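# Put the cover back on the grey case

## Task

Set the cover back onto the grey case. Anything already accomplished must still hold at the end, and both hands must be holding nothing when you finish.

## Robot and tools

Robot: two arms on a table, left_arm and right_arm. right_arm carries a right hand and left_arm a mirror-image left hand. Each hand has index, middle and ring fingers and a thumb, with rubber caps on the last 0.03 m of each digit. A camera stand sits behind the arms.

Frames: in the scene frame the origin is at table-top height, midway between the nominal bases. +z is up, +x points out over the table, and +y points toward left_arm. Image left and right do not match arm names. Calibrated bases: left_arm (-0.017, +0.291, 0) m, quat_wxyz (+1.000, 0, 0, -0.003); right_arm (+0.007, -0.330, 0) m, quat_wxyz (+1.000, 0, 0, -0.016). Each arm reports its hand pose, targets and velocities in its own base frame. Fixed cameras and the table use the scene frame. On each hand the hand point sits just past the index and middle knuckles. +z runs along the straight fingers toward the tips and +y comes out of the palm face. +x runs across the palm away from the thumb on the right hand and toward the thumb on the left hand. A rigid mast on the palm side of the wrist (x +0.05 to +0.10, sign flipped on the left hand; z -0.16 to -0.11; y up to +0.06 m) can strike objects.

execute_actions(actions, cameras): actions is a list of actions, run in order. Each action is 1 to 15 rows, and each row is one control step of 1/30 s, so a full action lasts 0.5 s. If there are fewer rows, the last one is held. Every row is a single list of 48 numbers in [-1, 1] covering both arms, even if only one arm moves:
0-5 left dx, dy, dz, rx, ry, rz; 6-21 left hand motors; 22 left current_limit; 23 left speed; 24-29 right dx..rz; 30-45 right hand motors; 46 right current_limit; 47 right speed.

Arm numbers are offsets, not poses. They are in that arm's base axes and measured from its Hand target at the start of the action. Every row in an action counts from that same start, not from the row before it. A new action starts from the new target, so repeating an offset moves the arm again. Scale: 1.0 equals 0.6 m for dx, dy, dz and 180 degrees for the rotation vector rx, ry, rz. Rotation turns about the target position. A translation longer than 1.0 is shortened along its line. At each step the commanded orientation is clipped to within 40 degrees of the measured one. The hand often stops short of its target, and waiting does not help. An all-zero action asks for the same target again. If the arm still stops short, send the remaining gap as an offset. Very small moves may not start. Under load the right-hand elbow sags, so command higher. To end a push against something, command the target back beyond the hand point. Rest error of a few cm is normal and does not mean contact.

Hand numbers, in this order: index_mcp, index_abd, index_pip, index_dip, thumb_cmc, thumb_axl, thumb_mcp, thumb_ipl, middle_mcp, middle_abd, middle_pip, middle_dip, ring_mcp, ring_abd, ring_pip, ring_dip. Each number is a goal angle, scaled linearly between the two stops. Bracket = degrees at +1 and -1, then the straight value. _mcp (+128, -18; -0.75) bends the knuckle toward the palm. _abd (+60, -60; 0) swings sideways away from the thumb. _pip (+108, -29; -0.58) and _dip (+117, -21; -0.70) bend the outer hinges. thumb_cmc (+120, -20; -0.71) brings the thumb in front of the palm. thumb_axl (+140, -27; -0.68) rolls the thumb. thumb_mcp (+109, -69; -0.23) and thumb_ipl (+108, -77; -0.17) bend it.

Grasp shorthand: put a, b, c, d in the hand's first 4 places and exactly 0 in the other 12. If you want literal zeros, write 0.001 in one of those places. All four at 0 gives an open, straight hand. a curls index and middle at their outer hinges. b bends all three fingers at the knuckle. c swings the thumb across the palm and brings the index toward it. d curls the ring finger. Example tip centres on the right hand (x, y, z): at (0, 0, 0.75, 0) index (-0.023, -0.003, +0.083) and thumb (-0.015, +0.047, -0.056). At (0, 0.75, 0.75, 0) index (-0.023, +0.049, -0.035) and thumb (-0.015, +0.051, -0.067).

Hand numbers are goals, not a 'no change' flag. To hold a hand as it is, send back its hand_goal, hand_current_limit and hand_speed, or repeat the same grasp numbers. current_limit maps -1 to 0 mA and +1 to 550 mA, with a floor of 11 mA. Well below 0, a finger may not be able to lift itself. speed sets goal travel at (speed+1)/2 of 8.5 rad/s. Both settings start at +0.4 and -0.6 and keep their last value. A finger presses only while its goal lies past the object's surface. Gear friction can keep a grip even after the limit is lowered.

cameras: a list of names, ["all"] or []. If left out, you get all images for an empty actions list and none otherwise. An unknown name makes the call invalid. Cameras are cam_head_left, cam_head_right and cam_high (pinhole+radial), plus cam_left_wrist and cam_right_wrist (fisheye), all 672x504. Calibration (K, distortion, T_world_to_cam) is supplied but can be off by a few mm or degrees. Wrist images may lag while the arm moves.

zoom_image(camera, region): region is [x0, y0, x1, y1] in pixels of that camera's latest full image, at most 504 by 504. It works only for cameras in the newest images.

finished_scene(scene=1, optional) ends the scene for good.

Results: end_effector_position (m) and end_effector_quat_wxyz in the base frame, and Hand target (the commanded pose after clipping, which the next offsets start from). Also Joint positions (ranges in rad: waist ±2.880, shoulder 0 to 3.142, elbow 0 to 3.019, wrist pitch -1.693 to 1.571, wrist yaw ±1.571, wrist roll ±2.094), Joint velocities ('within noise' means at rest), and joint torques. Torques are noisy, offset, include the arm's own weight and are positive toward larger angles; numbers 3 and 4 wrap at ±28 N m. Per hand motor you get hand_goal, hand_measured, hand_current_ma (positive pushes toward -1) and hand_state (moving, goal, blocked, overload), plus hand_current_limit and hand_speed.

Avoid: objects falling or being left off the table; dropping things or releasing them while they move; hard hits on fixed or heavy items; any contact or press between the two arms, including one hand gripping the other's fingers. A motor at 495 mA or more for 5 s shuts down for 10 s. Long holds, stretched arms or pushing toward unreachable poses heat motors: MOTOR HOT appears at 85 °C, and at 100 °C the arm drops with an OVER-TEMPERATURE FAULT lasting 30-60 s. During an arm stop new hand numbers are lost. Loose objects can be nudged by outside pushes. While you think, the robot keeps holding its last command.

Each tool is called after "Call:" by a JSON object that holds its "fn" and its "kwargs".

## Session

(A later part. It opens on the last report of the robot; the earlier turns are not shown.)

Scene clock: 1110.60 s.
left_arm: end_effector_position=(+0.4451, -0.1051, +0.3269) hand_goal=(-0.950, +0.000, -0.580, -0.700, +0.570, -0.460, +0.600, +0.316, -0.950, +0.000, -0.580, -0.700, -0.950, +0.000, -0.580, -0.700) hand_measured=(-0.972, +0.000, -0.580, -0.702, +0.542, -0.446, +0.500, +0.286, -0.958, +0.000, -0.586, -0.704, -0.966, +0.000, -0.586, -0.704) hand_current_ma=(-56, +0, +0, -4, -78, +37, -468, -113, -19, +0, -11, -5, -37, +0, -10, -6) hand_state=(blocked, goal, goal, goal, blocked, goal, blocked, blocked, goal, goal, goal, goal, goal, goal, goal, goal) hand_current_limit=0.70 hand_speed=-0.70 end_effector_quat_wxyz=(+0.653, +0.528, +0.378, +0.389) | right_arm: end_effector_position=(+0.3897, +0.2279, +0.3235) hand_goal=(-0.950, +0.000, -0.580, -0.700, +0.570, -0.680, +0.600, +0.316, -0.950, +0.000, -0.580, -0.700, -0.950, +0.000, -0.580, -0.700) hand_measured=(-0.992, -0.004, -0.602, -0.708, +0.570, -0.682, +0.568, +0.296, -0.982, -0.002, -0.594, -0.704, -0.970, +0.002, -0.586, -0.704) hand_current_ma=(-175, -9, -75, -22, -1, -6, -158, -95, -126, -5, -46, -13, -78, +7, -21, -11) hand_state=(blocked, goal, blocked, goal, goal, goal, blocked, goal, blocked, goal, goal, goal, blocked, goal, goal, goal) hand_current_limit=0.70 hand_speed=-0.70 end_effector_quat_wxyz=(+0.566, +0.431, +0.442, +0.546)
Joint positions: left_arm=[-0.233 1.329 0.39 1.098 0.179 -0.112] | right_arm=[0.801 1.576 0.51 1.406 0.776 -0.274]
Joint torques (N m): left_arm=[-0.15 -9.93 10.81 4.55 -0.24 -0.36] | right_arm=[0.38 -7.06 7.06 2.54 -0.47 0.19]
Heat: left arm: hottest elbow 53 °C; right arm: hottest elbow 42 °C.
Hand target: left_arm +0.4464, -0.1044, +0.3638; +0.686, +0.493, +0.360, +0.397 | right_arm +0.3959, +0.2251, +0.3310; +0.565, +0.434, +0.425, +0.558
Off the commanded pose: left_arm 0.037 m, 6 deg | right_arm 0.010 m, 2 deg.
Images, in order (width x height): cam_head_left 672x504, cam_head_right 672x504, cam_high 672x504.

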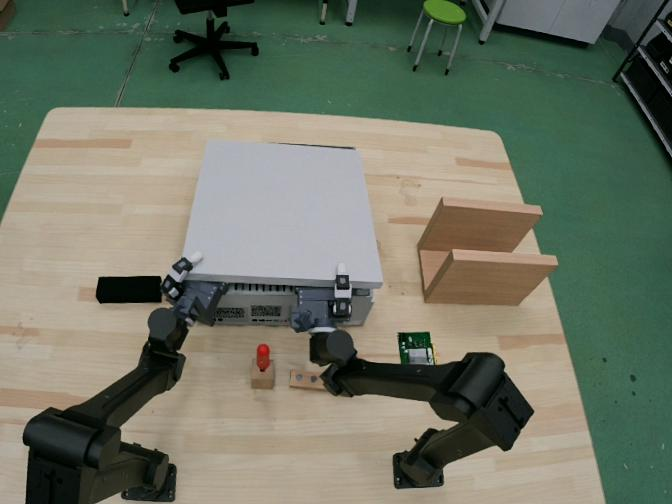

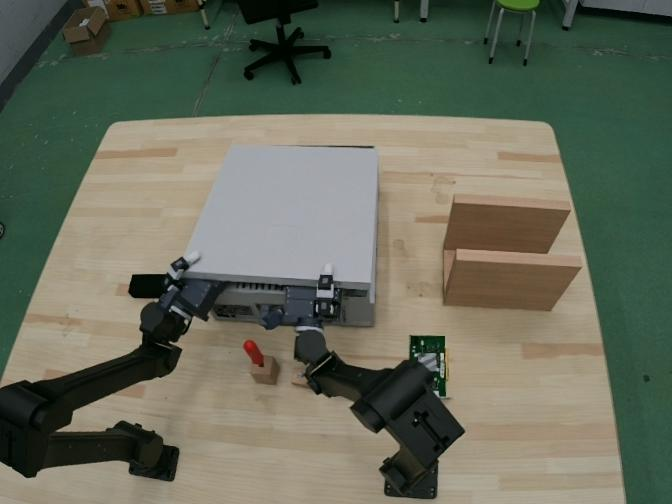

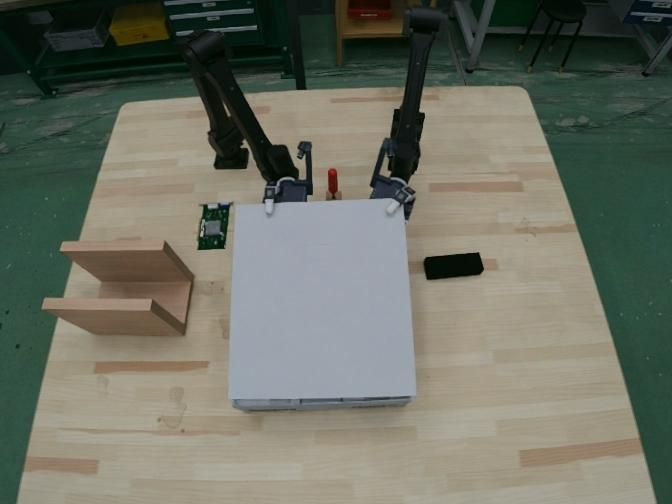

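Call:
{"fn": "execute_actions", "kwargs": {"actions": [[[0.015,0,0.012,0,0,0,-0.95,0,-0.58,-0.7,0.57,-0.46,0.6,0.317,-0.95,0,-0.58,-0.7,-0.95,0,-0.58,-0.7,0.7,-0.7,0.015,0,0.012,0,0,0,-0.95,0,-0.58,-0.7,0.57,-0.68,0.6,0.317,-0.95,0,-0.58,-0.7,-0.95,0,-0.58,-0.7,0.7,-0.7]],[[0.01,0,-0.012,0,0,0,-0.95,0,-0.58,-0.7,0.57,-0.46,0.6,0.317,-0.95,0,-0.58,-0.7,-0.95,0,-0.58,-0.7,0.7,-0.7,0.01,0,-0.012,0,0,0,-0.95,0,-0.58,-0.7,0.57,-0.68,0.6,0.317,-0.95,0,-0.58,-0.7,-0.95,0,-0.58,-0.7,0.7,-0.7]]], "cameras": ["cam_head_left", "cam_head_right", "cam_high"]}}

Call:
{"fn": "zoom_image", "kwargs": {"camera": "cam_high", "region": [220, 380, 330, 420]}}

Call:
{"fn": "zoom_image", "kwargs": {"camera": "cam_high", "region": [320, 380, 430, 420]}}

Call:
{"fn": "zoom_image", "kwargs": {"camera": "cam_head_right", "region": [330, 260, 400, 330]}}

Call:
{"fn": "zoom_image", "kwargs": {"camera": "cam_head_left", "region": [330, 260, 400, 330]}}

Call:
{"fn": "zoom_image", "kwargs": {"camera": "cam_head_right", "region": [350, 130, 390, 170]}}

Scene clock: 1146.73 s.
left_arm: end_effector_position=(+0.4507, -0.1063, +0.3237) hand_goal=(-0.950, +0.000, -0.580, -0.700, +0.570, -0.460, +0.600, +0.316, -0.950, +0.000, -0.580, -0.700, -0.950, +0.000, -0.580, -0.700) hand_measured=(-0.972, +0.000, -0.580, -0.702, +0.542, -0.448, +0.500, +0.286, -0.958, +0.000, -0.586, -0.704, -0.966, +0.000, -0.586, -0.704) hand_current_ma=(-56, +0, +0, -4, -78, +35, -468, -113, -19, +0, -11, -5, -37, +0, -10, -6) hand_state=(blocked, goal, goal, goal, blocked, goal, blocked, blocked, goal, goal, goal, goal, goal, goal, goal, goal) hand_current_limit=0.70 hand_speed=-0.70 end_effector_quat_wxyz=(+0.653, +0.529, +0.380, +0.386) | right_arm: end_effector_position=(+0.3991, +0.2260, +0.3223) hand_goal=(-0.950, +0.000, -0.580, -0.700, +0.570, -0.680, +0.600, +0.316, -0.950, +0.000, -0.580, -0.700, -0.950, +0.000, -0.580, -0.700) hand_measured=(-0.994, +0.000, -0.602, -0.708, +0.570, -0.678, +0.568, +0.296, -0.982, -0.002, -0.594, -0.704, -0.970, +0.002, -0.586, -0.704) hand_current_ma=(-180, -1, -77, -23, -1, +4, -158, -95, -129, -3, -48, -15, -78, +4, -21, -11) hand_state=(blocked, goal, blocked, goal, goal, goal, blocked, goal, blocked, goal, goal, goal, blocked, goal, goal, goal) hand_current_limit=0.70 hand_speed=-0.70 end_effector_quat_wxyz=(+0.564, +0.428, +0.445, +0.548)
Joint positions: left_arm=[-0.233 1.349 0.402 1.101 0.18 -0.117] | right_arm=[0.775 1.585 0.52 1.393 0.742 -0.261]
Joint torques (N m): left_arm=[0.67 -8.64 12.56 4.53 0.11 -0.33] | right_arm=[0.15 -6.53 8.39 2.29 -0.2 0.21]
Heat: left arm: hottest elbow 56 °C; right arm: hottest elbow 44 °C.
Hand target: left_arm +0.4614, -0.1044, +0.3640; +0.686, +0.492, +0.360, +0.397 | right_arm +0.4109, +0.2250, +0.3311; +0.565, +0.434, +0.425, +0.558
Off the commanded pose: left_arm 0.042 m, 6 deg | right_arm 0.015 m, 3 deg.
Images, in order (width x height): cam_head_left 672x504, cam_head_right 672x504, cam_high 672x504.

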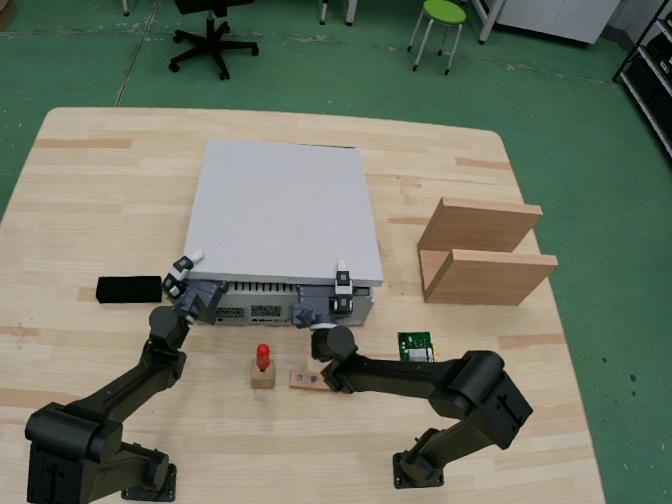

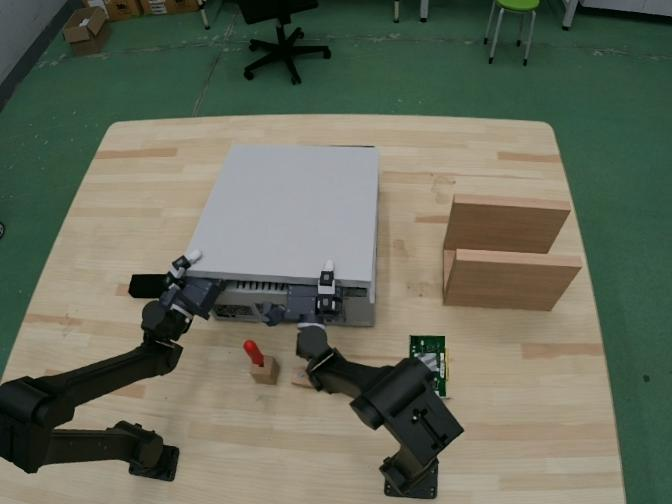

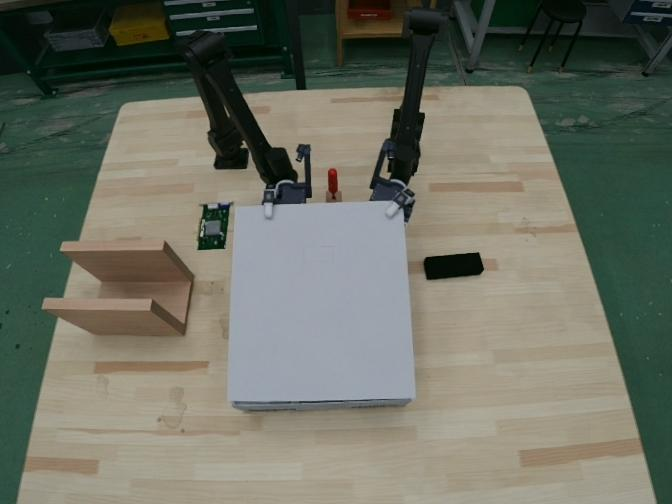

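Scaled by 4.582 from the camera's 672x504 image, which has a finer 960x720 frame.

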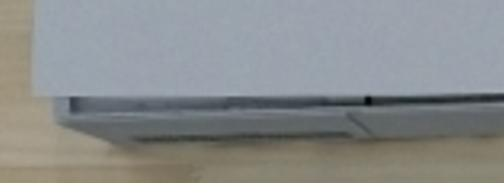

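Scaled by 4.582 from the camera's 672x504 image, which has a finer 960x720 frame.

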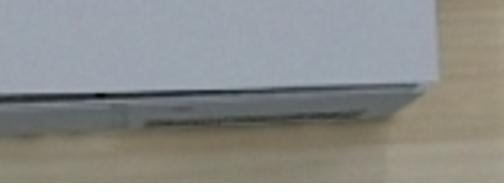

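Scaled by 7.200 from the camera's 672x504 image, which has a finer 960x720 frame.

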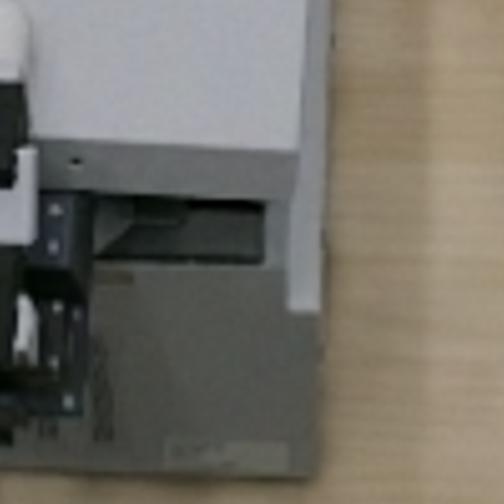

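Scaled by 7.200 from the camera's 672x504 image, which has a finer 960x720 frame.

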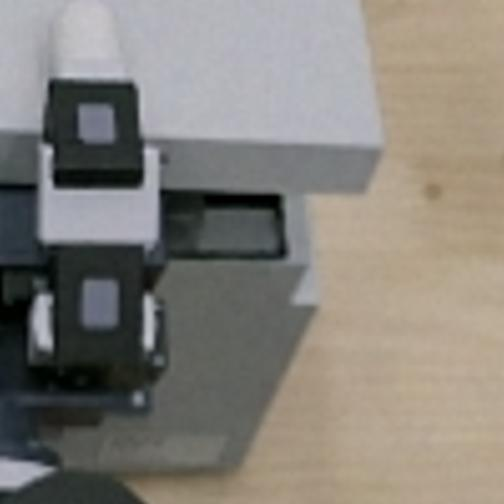

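Scaled by 12.600 from the camera's 672x504 image, which has a finer 960x720 frame.

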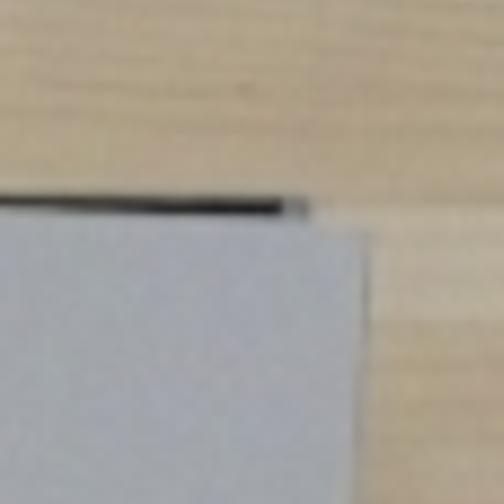

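Call:
{"fn": "execute_actions", "kwargs": {"actions": [[[0,0,0.03,0,-0.006,0,-0.95,0,-0.58,-0.7,0.57,-0.46,0.6,0.317,-0.95,0,-0.58,-0.7,-0.95,0,-0.58,-0.7,0.7,-0.7,0,0,0.03,0,-0.006,0,-0.95,0,-0.58,-0.7,0.57,-0.68,0.6,0.317,-0.95,0,-0.58,-0.7,-0.95,0,-0.58,-0.7,0.7,-0.7]],[[-0.006,0,0,0,0,0.0067,-0.95,0,-0.58,-0.7,0.57,-0.46,0.6,0.317,-0.95,0,-0.58,-0.7,-0.95,0,-0.58,-0.7,0.7,-0.7,0.004,0,0,0,0,0.0067,-0.95,0,-0.58,-0.7,0.57,-0.68,0.6,0.317,-0.95,0,-0.58,-0.7,-0.95,0,-0.58,-0.7,0.7,-0.7]],[[0,0,-0.035,0,0.012,0,-0.95,0,-0.58,-0.7,0.57,-0.46,0.6,0.317,-0.95,0,-0.58,-0.7,-0.95,0,-0.58,-0.7,0.7,-0.7,0,0,-0.035,0,0.012,0,-0.95,0,-0.58,-0.7,0.57,-0.68,0.6,0.317,-0.95,0,-0.58,-0.7,-0.95,0,-0.58,-0.7,0.7,-0.7]]], "cameras": ["cam_head_left", "cam_head_right", "cam_high"]}}

Call:
{"fn": "zoom_image", "kwargs": {"camera": "cam_high", "region": [220, 380, 330, 420]}}

Call:
{"fn": "zoom_image", "kwargs": {"camera": "cam_high", "region": [320, 380, 430, 420]}}

Call:
{"fn": "zoom_image", "kwargs": {"camera": "cam_head_right", "region": [330, 260, 400, 330]}}

Call:
{"fn": "zoom_image", "kwargs": {"camera": "cam_head_left", "region": [330, 260, 400, 330]}}

Call:
{"fn": "zoom_image", "kwargs": {"camera": "cam_head_right", "region": [350, 130, 390, 170]}}

Scene clock: 1162.13 s.
left_arm: end_effector_position=(+0.4535, -0.1063, +0.3285) hand_goal=(-0.950, +0.000, -0.580, -0.700, +0.570, -0.460, +0.600, +0.316, -0.950, +0.000, -0.580, -0.700, -0.950, +0.000, -0.580, -0.700) hand_measured=(-0.972, +0.000, -0.580, -0.702, +0.544, -0.450, +0.500, +0.286, -0.958, +0.000, -0.586, -0.704, -0.966, +0.000, -0.586, -0.704) hand_current_ma=(-56, +0, +0, -4, -73, +26, -467, -113, -19, +0, -11, -5, -37, +0, -10, -6) hand_state=(blocked, goal, goal, goal, blocked, goal, blocked, blocked, goal, goal, goal, goal, goal, goal, goal, goal) hand_current_limit=0.70 hand_speed=-0.70 end_effector_quat_wxyz=(+0.651, +0.525, +0.384, +0.391) | right_arm: end_effector_position=(+0.4048, +0.2241, +0.3261) hand_goal=(-0.950, +0.000, -0.580, -0.700, +0.570, -0.680, +0.600, +0.316, -0.950, +0.000, -0.580, -0.700, -0.950, +0.000, -0.580, -0.700) hand_measured=(-0.996, -0.002, -0.604, -0.708, +0.570, -0.676, +0.568, +0.296, -0.986, -0.004, -0.596, -0.706, -0.976, +0.000, -0.590, -0.704) hand_current_ma=(-194, -4, -86, -26, -1, +14, -158, -95, -142, -7, -55, -18, -97, +1, -35, -13) hand_state=(blocked, goal, blocked, goal, goal, goal, blocked, goal, blocked, goal, goal, goal, blocked, goal, goal, goal) hand_current_limit=0.70 hand_speed=-0.70 end_effector_quat_wxyz=(+0.559, +0.428, +0.445, +0.553)
Joint positions: left_arm=[-0.24 1.342 0.413 1.085 0.156 -0.115] | right_arm=[0.759 1.573 0.528 1.365 0.718 -0.24]
Joint torques (N m): left_arm=[0.21 -9.58 10.97 4.19 -0.34 -0.31] | right_arm=[0.91 -6.53 7.56 1.95 -0.05 0.29]
Heat: left arm: hottest elbow 58 °C; right arm: hottest elbow 44 °C.
Hand target: left_arm +0.4578, -0.1046, +0.3608; +0.678, +0.493, +0.371, +0.399 | right_arm +0.4133, +0.2251, +0.3282; +0.555, +0.435, +0.435, +0.559
Off the commanded pose: left_arm 0.033 m, 5 deg | right_arm 0.009 m, 2 deg.
Images, in order (width x height): cam_head_left 672x504, cam_head_right 672x504, cam_high 672x504.

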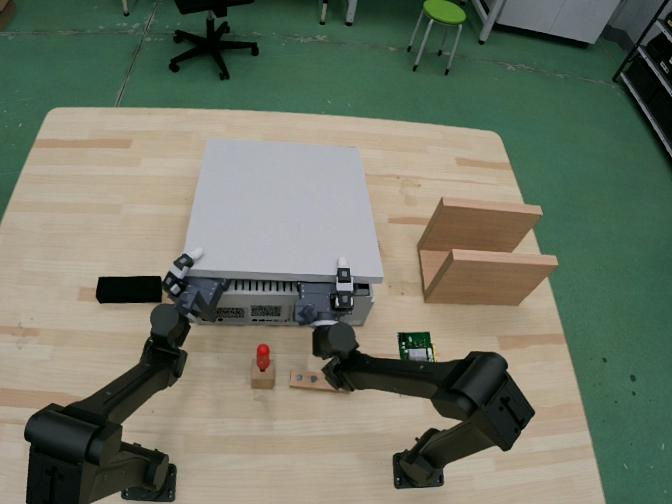

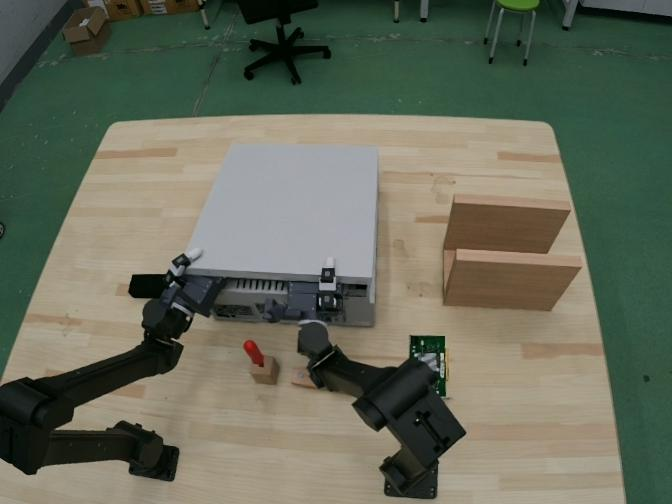

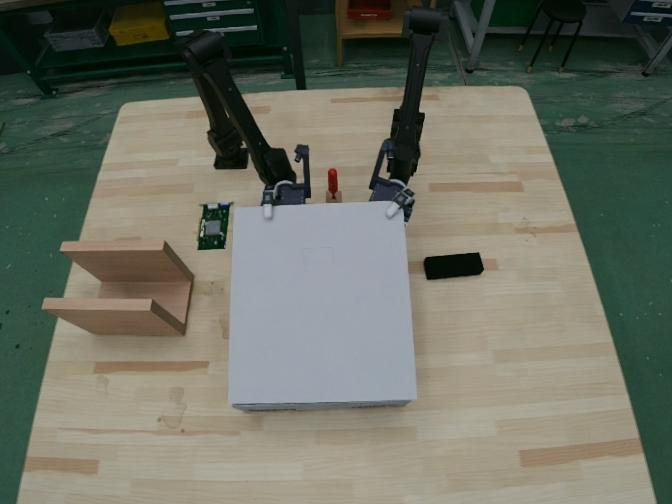

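Scaled by 4.582 from the camera's 672x504 image, which has a finer 960x720 frame.

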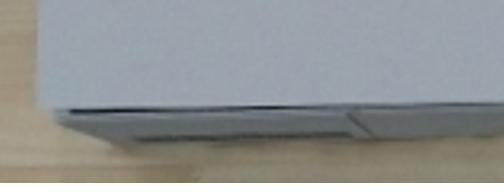

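Scaled by 4.582 from the camera's 672x504 image, which has a finer 960x720 frame.

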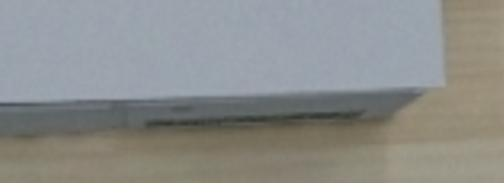

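Scaled by 7.200 from the camera's 672x504 image, which has a finer 960x720 frame.

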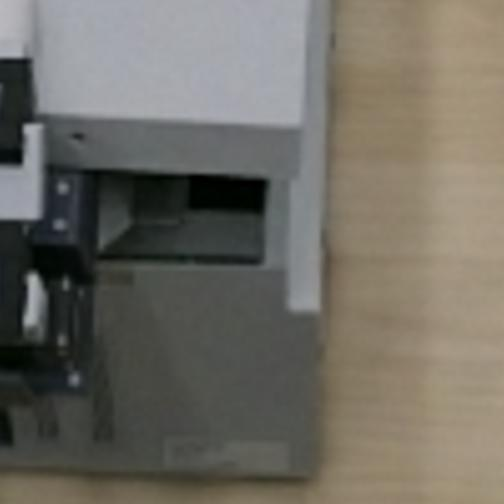

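Scaled by 7.200 from the camera's 672x504 image, which has a finer 960x720 frame.

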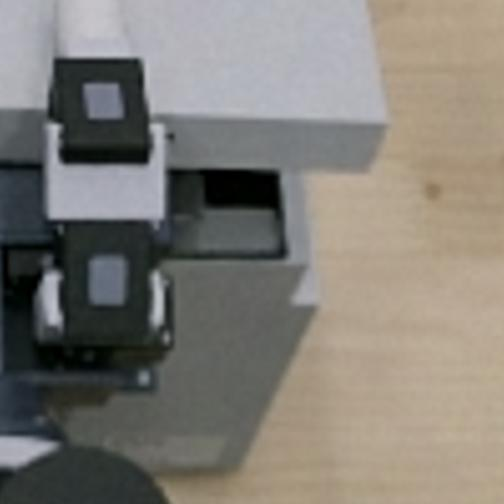

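Scaled by 12.600 from the camera's 672x504 image, which has a finer 960x720 frame.

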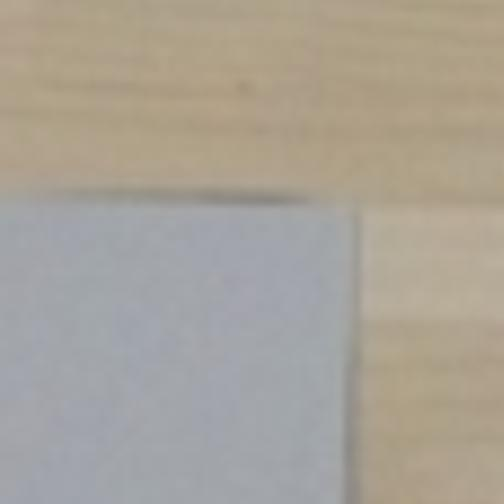

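Call:
{"fn": "execute_actions", "kwargs": {"actions": [], "cameras": ["all"]}}

Scene clock: 1189.17 s.
left_arm: end_effector_position=(+0.4535, -0.1063, +0.3286) hand_goal=(-0.950, +0.000, -0.580, -0.700, +0.570, -0.460, +0.600, +0.316, -0.950, +0.000, -0.580, -0.700, -0.950, +0.000, -0.580, -0.700) hand_measured=(-0.972, +0.000, -0.580, -0.702, +0.544, -0.450, +0.500, +0.286, -0.958, +0.000, -0.586, -0.704, -0.966, +0.000, -0.586, -0.704) hand_current_ma=(-56, +0, +0, -4, -73, +26, -468, -113, -19, +0, -11, -5, -37, +0, -10, -6) hand_state=(blocked, goal, goal, goal, blocked, goal, blocked, blocked, goal, goal, goal, goal, goal, goal, goal, goal) hand_current_limit=0.70 hand_speed=-0.70 end_effector_quat_wxyz=(+0.651, +0.525, +0.384, +0.391) | right_arm: end_effector_position=(+0.4049, +0.2241, +0.3260) hand_goal=(-0.950, +0.000, -0.580, -0.700, +0.570, -0.680, +0.600, +0.316, -0.950, +0.000, -0.580, -0.700, -0.950, +0.000, -0.580, -0.700) hand_measured=(-0.996, -0.002, -0.604, -0.708, +0.570, -0.676, +0.568, +0.296, -0.986, -0.004, -0.596, -0.706, -0.976, +0.000, -0.590, -0.704) hand_current_ma=(-194, -4, -86, -26, -1, +14, -158, -95, -142, -7, -55, -18, -97, +1, -35, -13) hand_state=(blocked, goal, blocked, goal, goal, goal, blocked, goal, blocked, goal, goal, goal, blocked, goal, goal, goal) hand_current_limit=0.70 hand_speed=-0.70 end_effector_quat_wxyz=(+0.559, +0.428, +0.445, +0.553)
Joint positions: left_arm=[-0.24 1.342 0.413 1.085 0.156 -0.115] | right_arm=[0.759 1.573 0.528 1.365 0.718 -0.239]
Joint velocities: within noise
Joint torques (N m): left_arm=[0.15 -9.64 10.99 4.19 -0.34 -0.32] | right_arm=[0.97 -6.65 7.54 1.95 -0.06 0.27]
Heat: left arm: hottest elbow 61 °C; right arm: hottest elbow 45 °C.
Hand target: left_arm +0.4578, -0.1046, +0.3609; +0.678, +0.493, +0.371, +0.399 | right_arm +0.4133, +0.2251, +0.3281; +0.555, +0.435, +0.435, +0.560
Off the commanded pose: left_arm 0.033 m, 5 deg | right_arm 0.009 m, 2 deg.
camera_calibration:
cam_left_wrist: T_world_to_cam=[[-0.243867, -0.825178, -0.50952, 0.15912], [-0.399592, 0.564208, -0.722493, 0.435022], [0.88366, 0.0274084, -0.467326, -0.113066], [0, 0, 0, 1]] pos_world=[0.312547, -0.111042, 0.342537]
cam_right_wrist: T_world_to_cam=[[-0.107542, -0.759642, 0.641388, 0.0374927], [-0.555986, -0.488869, -0.672225, 0.513691], [0.824205, -0.428896, -0.369776, 0.0120159], [0, 0, 0, 1]] pos_world=[0.279733, 0.284762, 0.325712]

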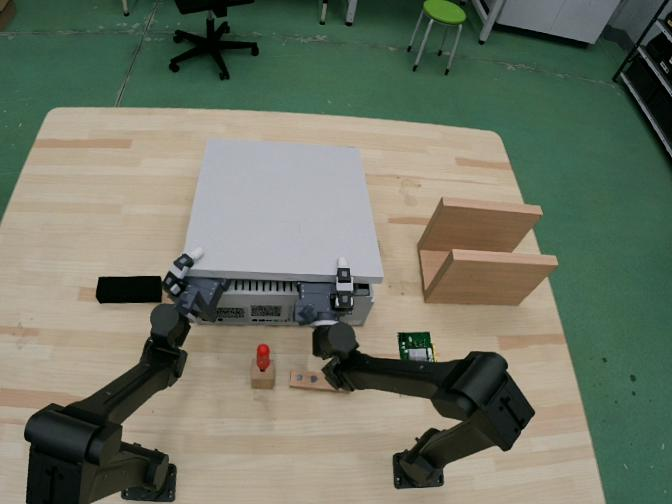

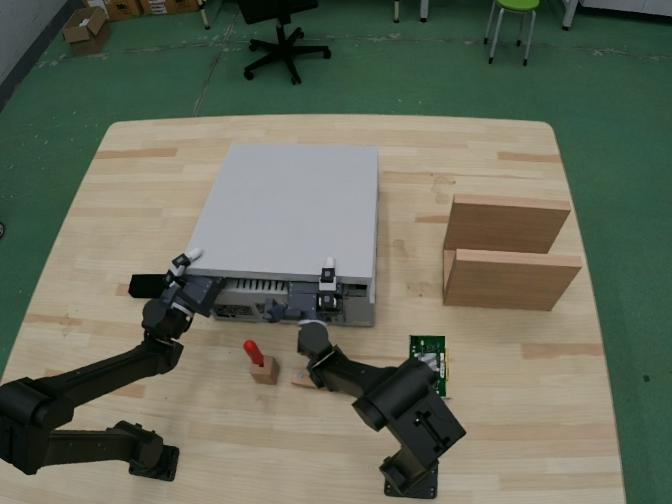

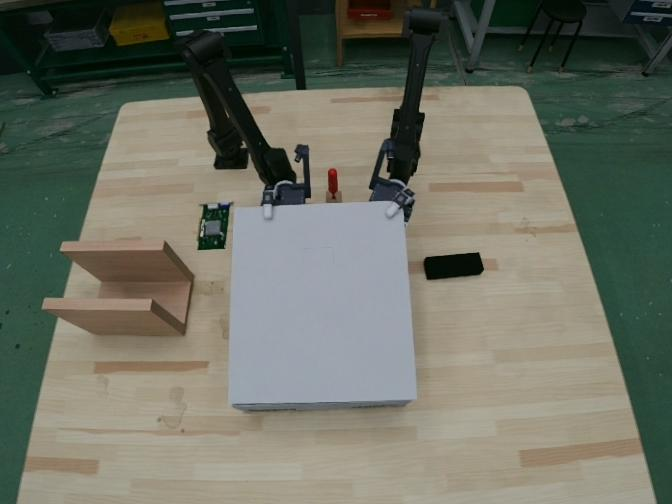

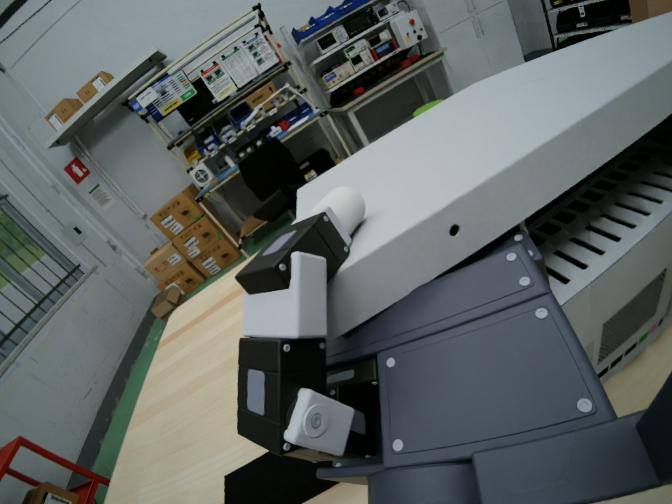

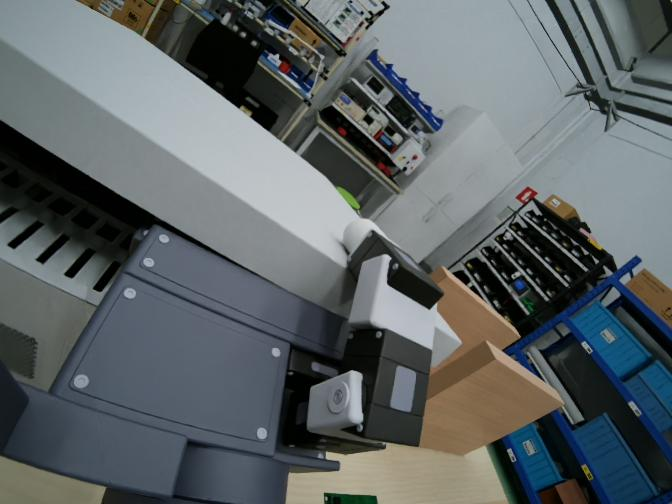

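Call:
{"fn": "zoom_image", "kwargs": {"camera": "cam_high", "region": [215, 370, 325, 430]}}

Call:
{"fn": "zoom_image", "kwargs": {"camera": "cam_high", "region": [320, 370, 430, 430]}}

Scaled by 4.582 from the camera's 672x504 image, which has a finer 960x720 frame.

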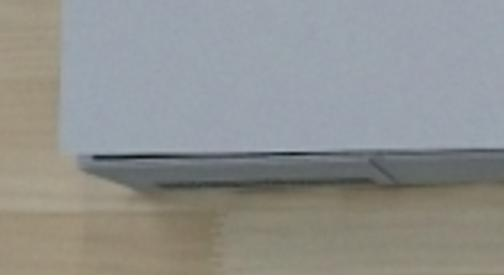

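Scaled by 4.582 from the camera's 672x504 image, which has a finer 960x720 frame.

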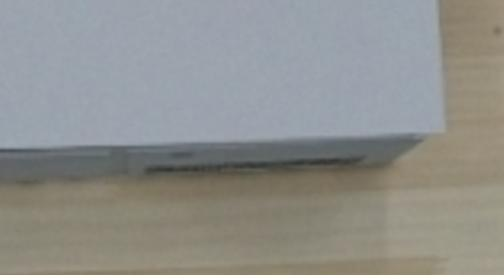

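Call:
{"fn": "execute_actions", "kwargs": {"actions": [[[0,0,-0.025,0,0,0,-0.95,0,-0.58,-0.7,0.57,-0.46,0.6,0.317,-0.95,0,-0.58,-0.7,-0.95,0,-0.58,-0.7,0.7,-0.7,0,0,-0.025,0,0,0,-0.95,0,-0.58,-0.7,0.57,-0.68,0.6,0.317,-0.95,0,-0.58,-0.7,-0.95,0,-0.58,-0.7,0.7,-0.7]]], "cameras": ["cam_high","cam_head_right","cam_head_left"]}}

Call:
{"fn": "zoom_image", "kwargs": {"camera": "cam_high", "region": [215, 370, 325, 430]}}

Call:
{"fn": "zoom_image", "kwargs": {"camera": "cam_high", "region": [320, 370, 430, 430]}}

Scene clock: 1219.30 s.
left_arm: end_effector_position=(+0.4563, -0.1070, +0.3199) hand_goal=(-0.950, +0.000, -0.580, -0.700, +0.570, -0.460, +0.600, +0.316, -0.950, +0.000, -0.580, -0.700, -0.950, +0.000, -0.580, -0.700) hand_measured=(-0.956, +0.000, -0.580, -0.702, +0.544, -0.446, +0.500, +0.286, -0.958, +0.000, -0.586, -0.704, -0.966, +0.000, -0.586, -0.704) hand_current_ma=(-13, +0, +0, -4, -72, +40, -467, -118, -19, +0, -11, -5, -37, +0, -10, -6) hand_state=(goal, goal, goal, goal, blocked, goal, blocked, blocked, goal, goal, goal, goal, goal, goal, goal, goal) hand_current_limit=0.70 hand_speed=-0.70 end_effector_quat_wxyz=(+0.650, +0.524, +0.382, +0.395) | right_arm: end_effector_position=(+0.4063, +0.2246, +0.3148) hand_goal=(-0.950, +0.000, -0.580, -0.700, +0.570, -0.680, +0.600, +0.316, -0.950, +0.000, -0.580, -0.700, -0.950, +0.000, -0.580, -0.700) hand_measured=(-0.984, -0.002, -0.594, -0.706, +0.570, -0.680, +0.568, +0.296, -0.974, -0.002, -0.588, -0.704, -0.970, +0.000, -0.586, -0.704) hand_current_ma=(-132, -4, -46, -17, -1, +1, -158, -95, -93, -6, -25, -10, -79, +1, -21, -11) hand_state=(blocked, goal, goal, goal, goal, goal, blocked, goal, blocked, goal, goal, goal, blocked, goal, goal, goal) hand_current_limit=0.70 hand_speed=-0.70 end_effector_quat_wxyz=(+0.556, +0.430, +0.444, +0.555)
Joint positions: left_arm=[-0.24 1.388 0.413 1.135 0.154 -0.109] | right_arm=[0.759 1.615 0.528 1.406 0.719 -0.23]
Joint torques (N m): left_arm=[0.21 -9.29 9.58 4.77 -0.24 -0.37] | right_arm=[0.97 -6.36 6.79 2.55 -0.08 0.19]
Heat: left arm: hottest elbow 62 °C; right arm: hottest elbow 46 °C.
Hand target: left_arm +0.4577, -0.1046, +0.3460; +0.678, +0.493, +0.371, +0.399 | right_arm +0.4133, +0.2251, +0.3131; +0.555, +0.435, +0.435, +0.559
Off the commanded pose: left_arm 0.026 m, 5 deg | right_arm 0.007 m, 1 deg.
Images, in order (width x height): cam_head_left 672x504, cam_head_right 672x504, cam_high 672x504.

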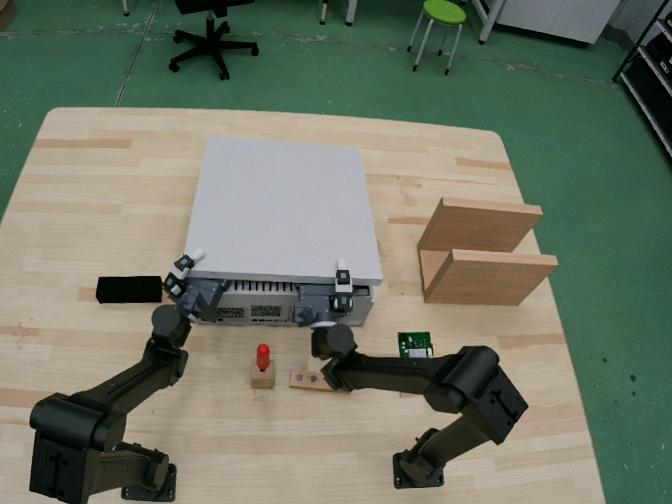

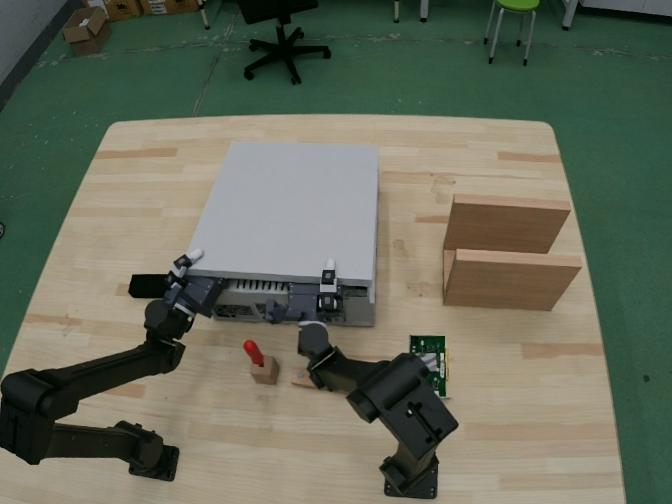

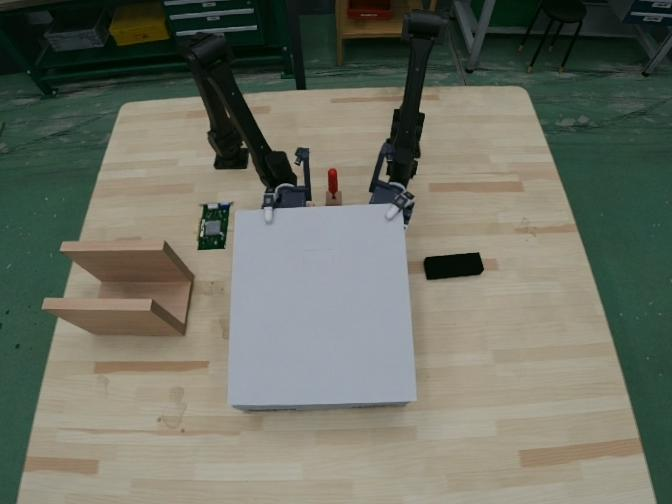

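Scaled by 4.582 from the camera's 672x504 image, which has a finer 960x720 frame.

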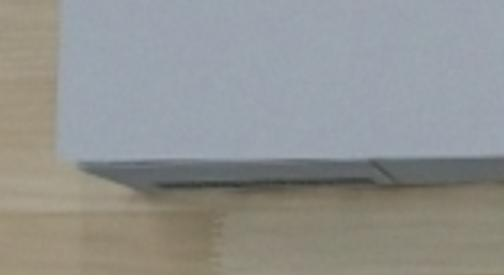

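Scaled by 4.582 from the camera's 672x504 image, which has a finer 960x720 frame.

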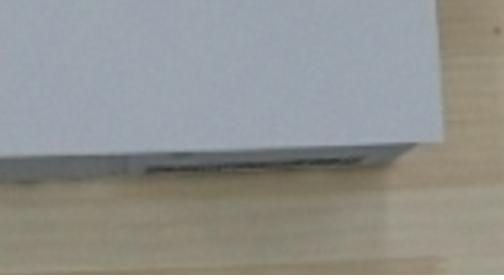

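Call:
{"fn": "zoom_image", "kwargs": {"camera": "cam_head_left", "region": [170, 130, 250, 190]}}

Call:
{"fn": "zoom_image", "kwargs": {"camera": "cam_head_right", "region": [340, 130, 420, 190]}}

Call:
{"fn": "zoom_image", "kwargs": {"camera": "cam_head_right", "region": [330, 260, 400, 330]}}

Call:
{"fn": "zoom_image", "kwargs": {"camera": "cam_head_left", "region": [160, 240, 250, 330]}}

Scaled by 6.300 from the camera's 672x504 image, which has a finer 960x720 frame.

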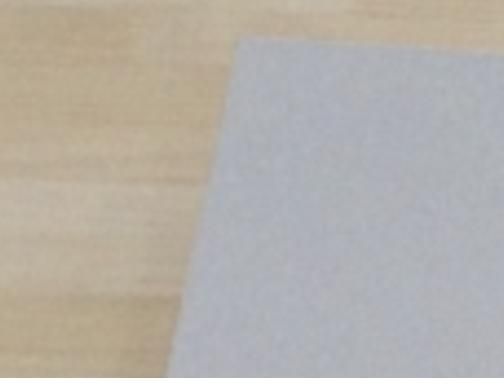

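Scaled by 6.300 from the camera's 672x504 image, which has a finer 960x720 frame.

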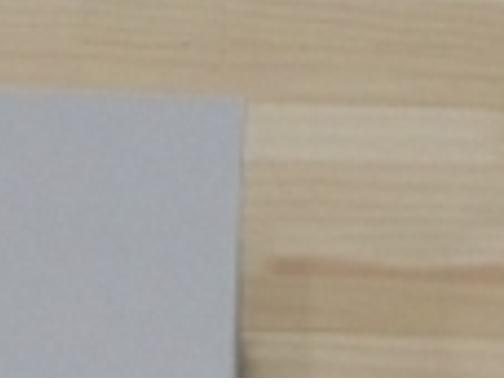

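Scaled by 7.200 from the camera's 672x504 image, which has a finer 960x720 frame.

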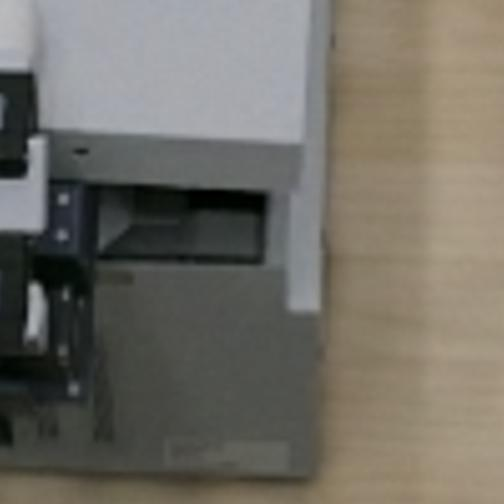

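Scaled by 5.600 from the camera's 672x504 image, which has a finer 960x720 frame.

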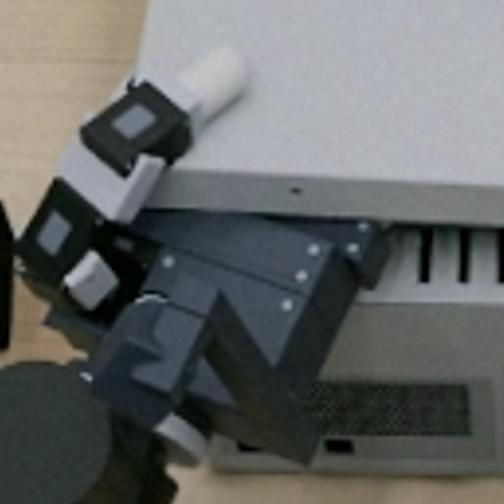

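Call:
{"fn": "zoom_image", "kwargs": {"camera": "cam_head_right", "region": [180, 240, 290, 330]}}

Call:
{"fn": "zoom_image", "kwargs": {"camera": "cam_head_right", "region": [280, 240, 390, 330]}}

Call:
{"fn": "zoom_image", "kwargs": {"camera": "cam_head_right", "region": [200, 130, 280, 190]}}

Call:
{"fn": "zoom_image", "kwargs": {"camera": "cam_head_left", "region": [320, 240, 400, 330]}}

Call:
{"fn": "zoom_image", "kwargs": {"camera": "cam_head_left", "region": [320, 130, 400, 190]}}

Scaled by 4.582 from the camera's 672x504 image, which has a finer 960x720 frame.

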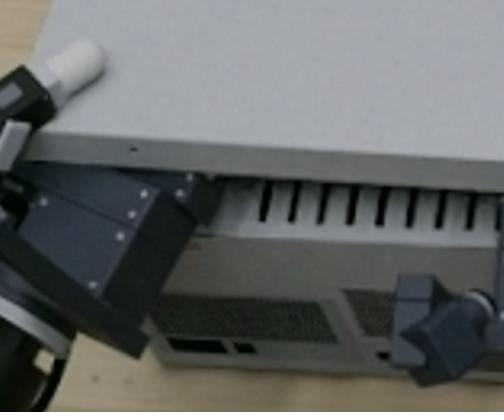

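Scaled by 4.582 from the camera's 672x504 image, which has a finer 960x720 frame.

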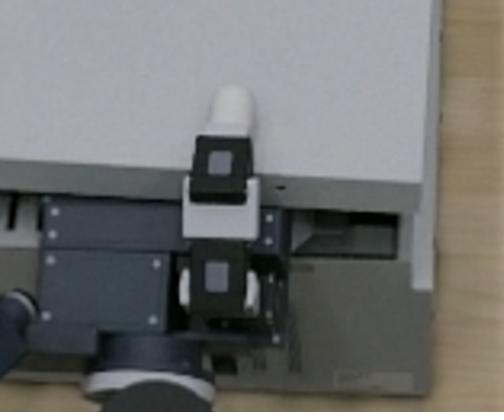

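Scaled by 6.300 from the camera's 672x504 image, which has a finer 960x720 frame.

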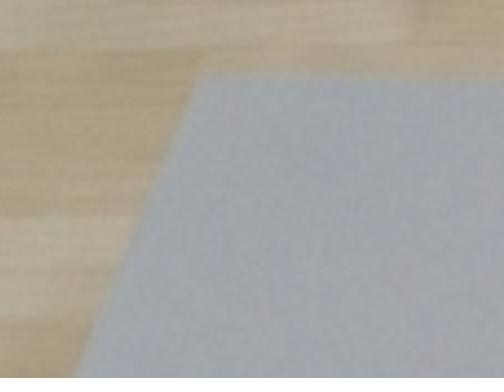

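Scaled by 5.600 from the camera's 672x504 image, which has a finer 960x720 frame.

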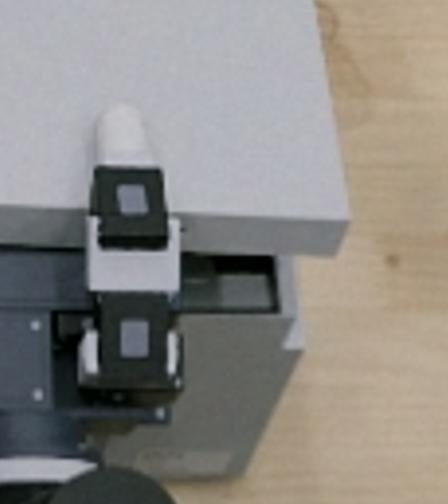

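Scaled by 6.300 from the camera's 672x504 image, which has a finer 960x720 frame.

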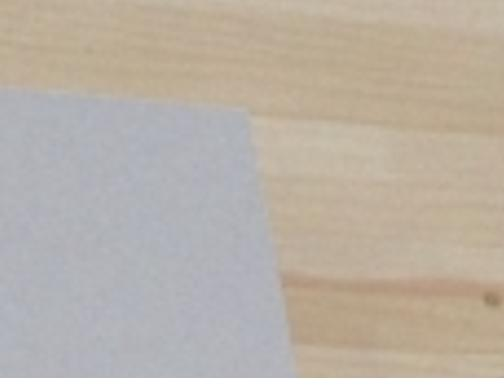

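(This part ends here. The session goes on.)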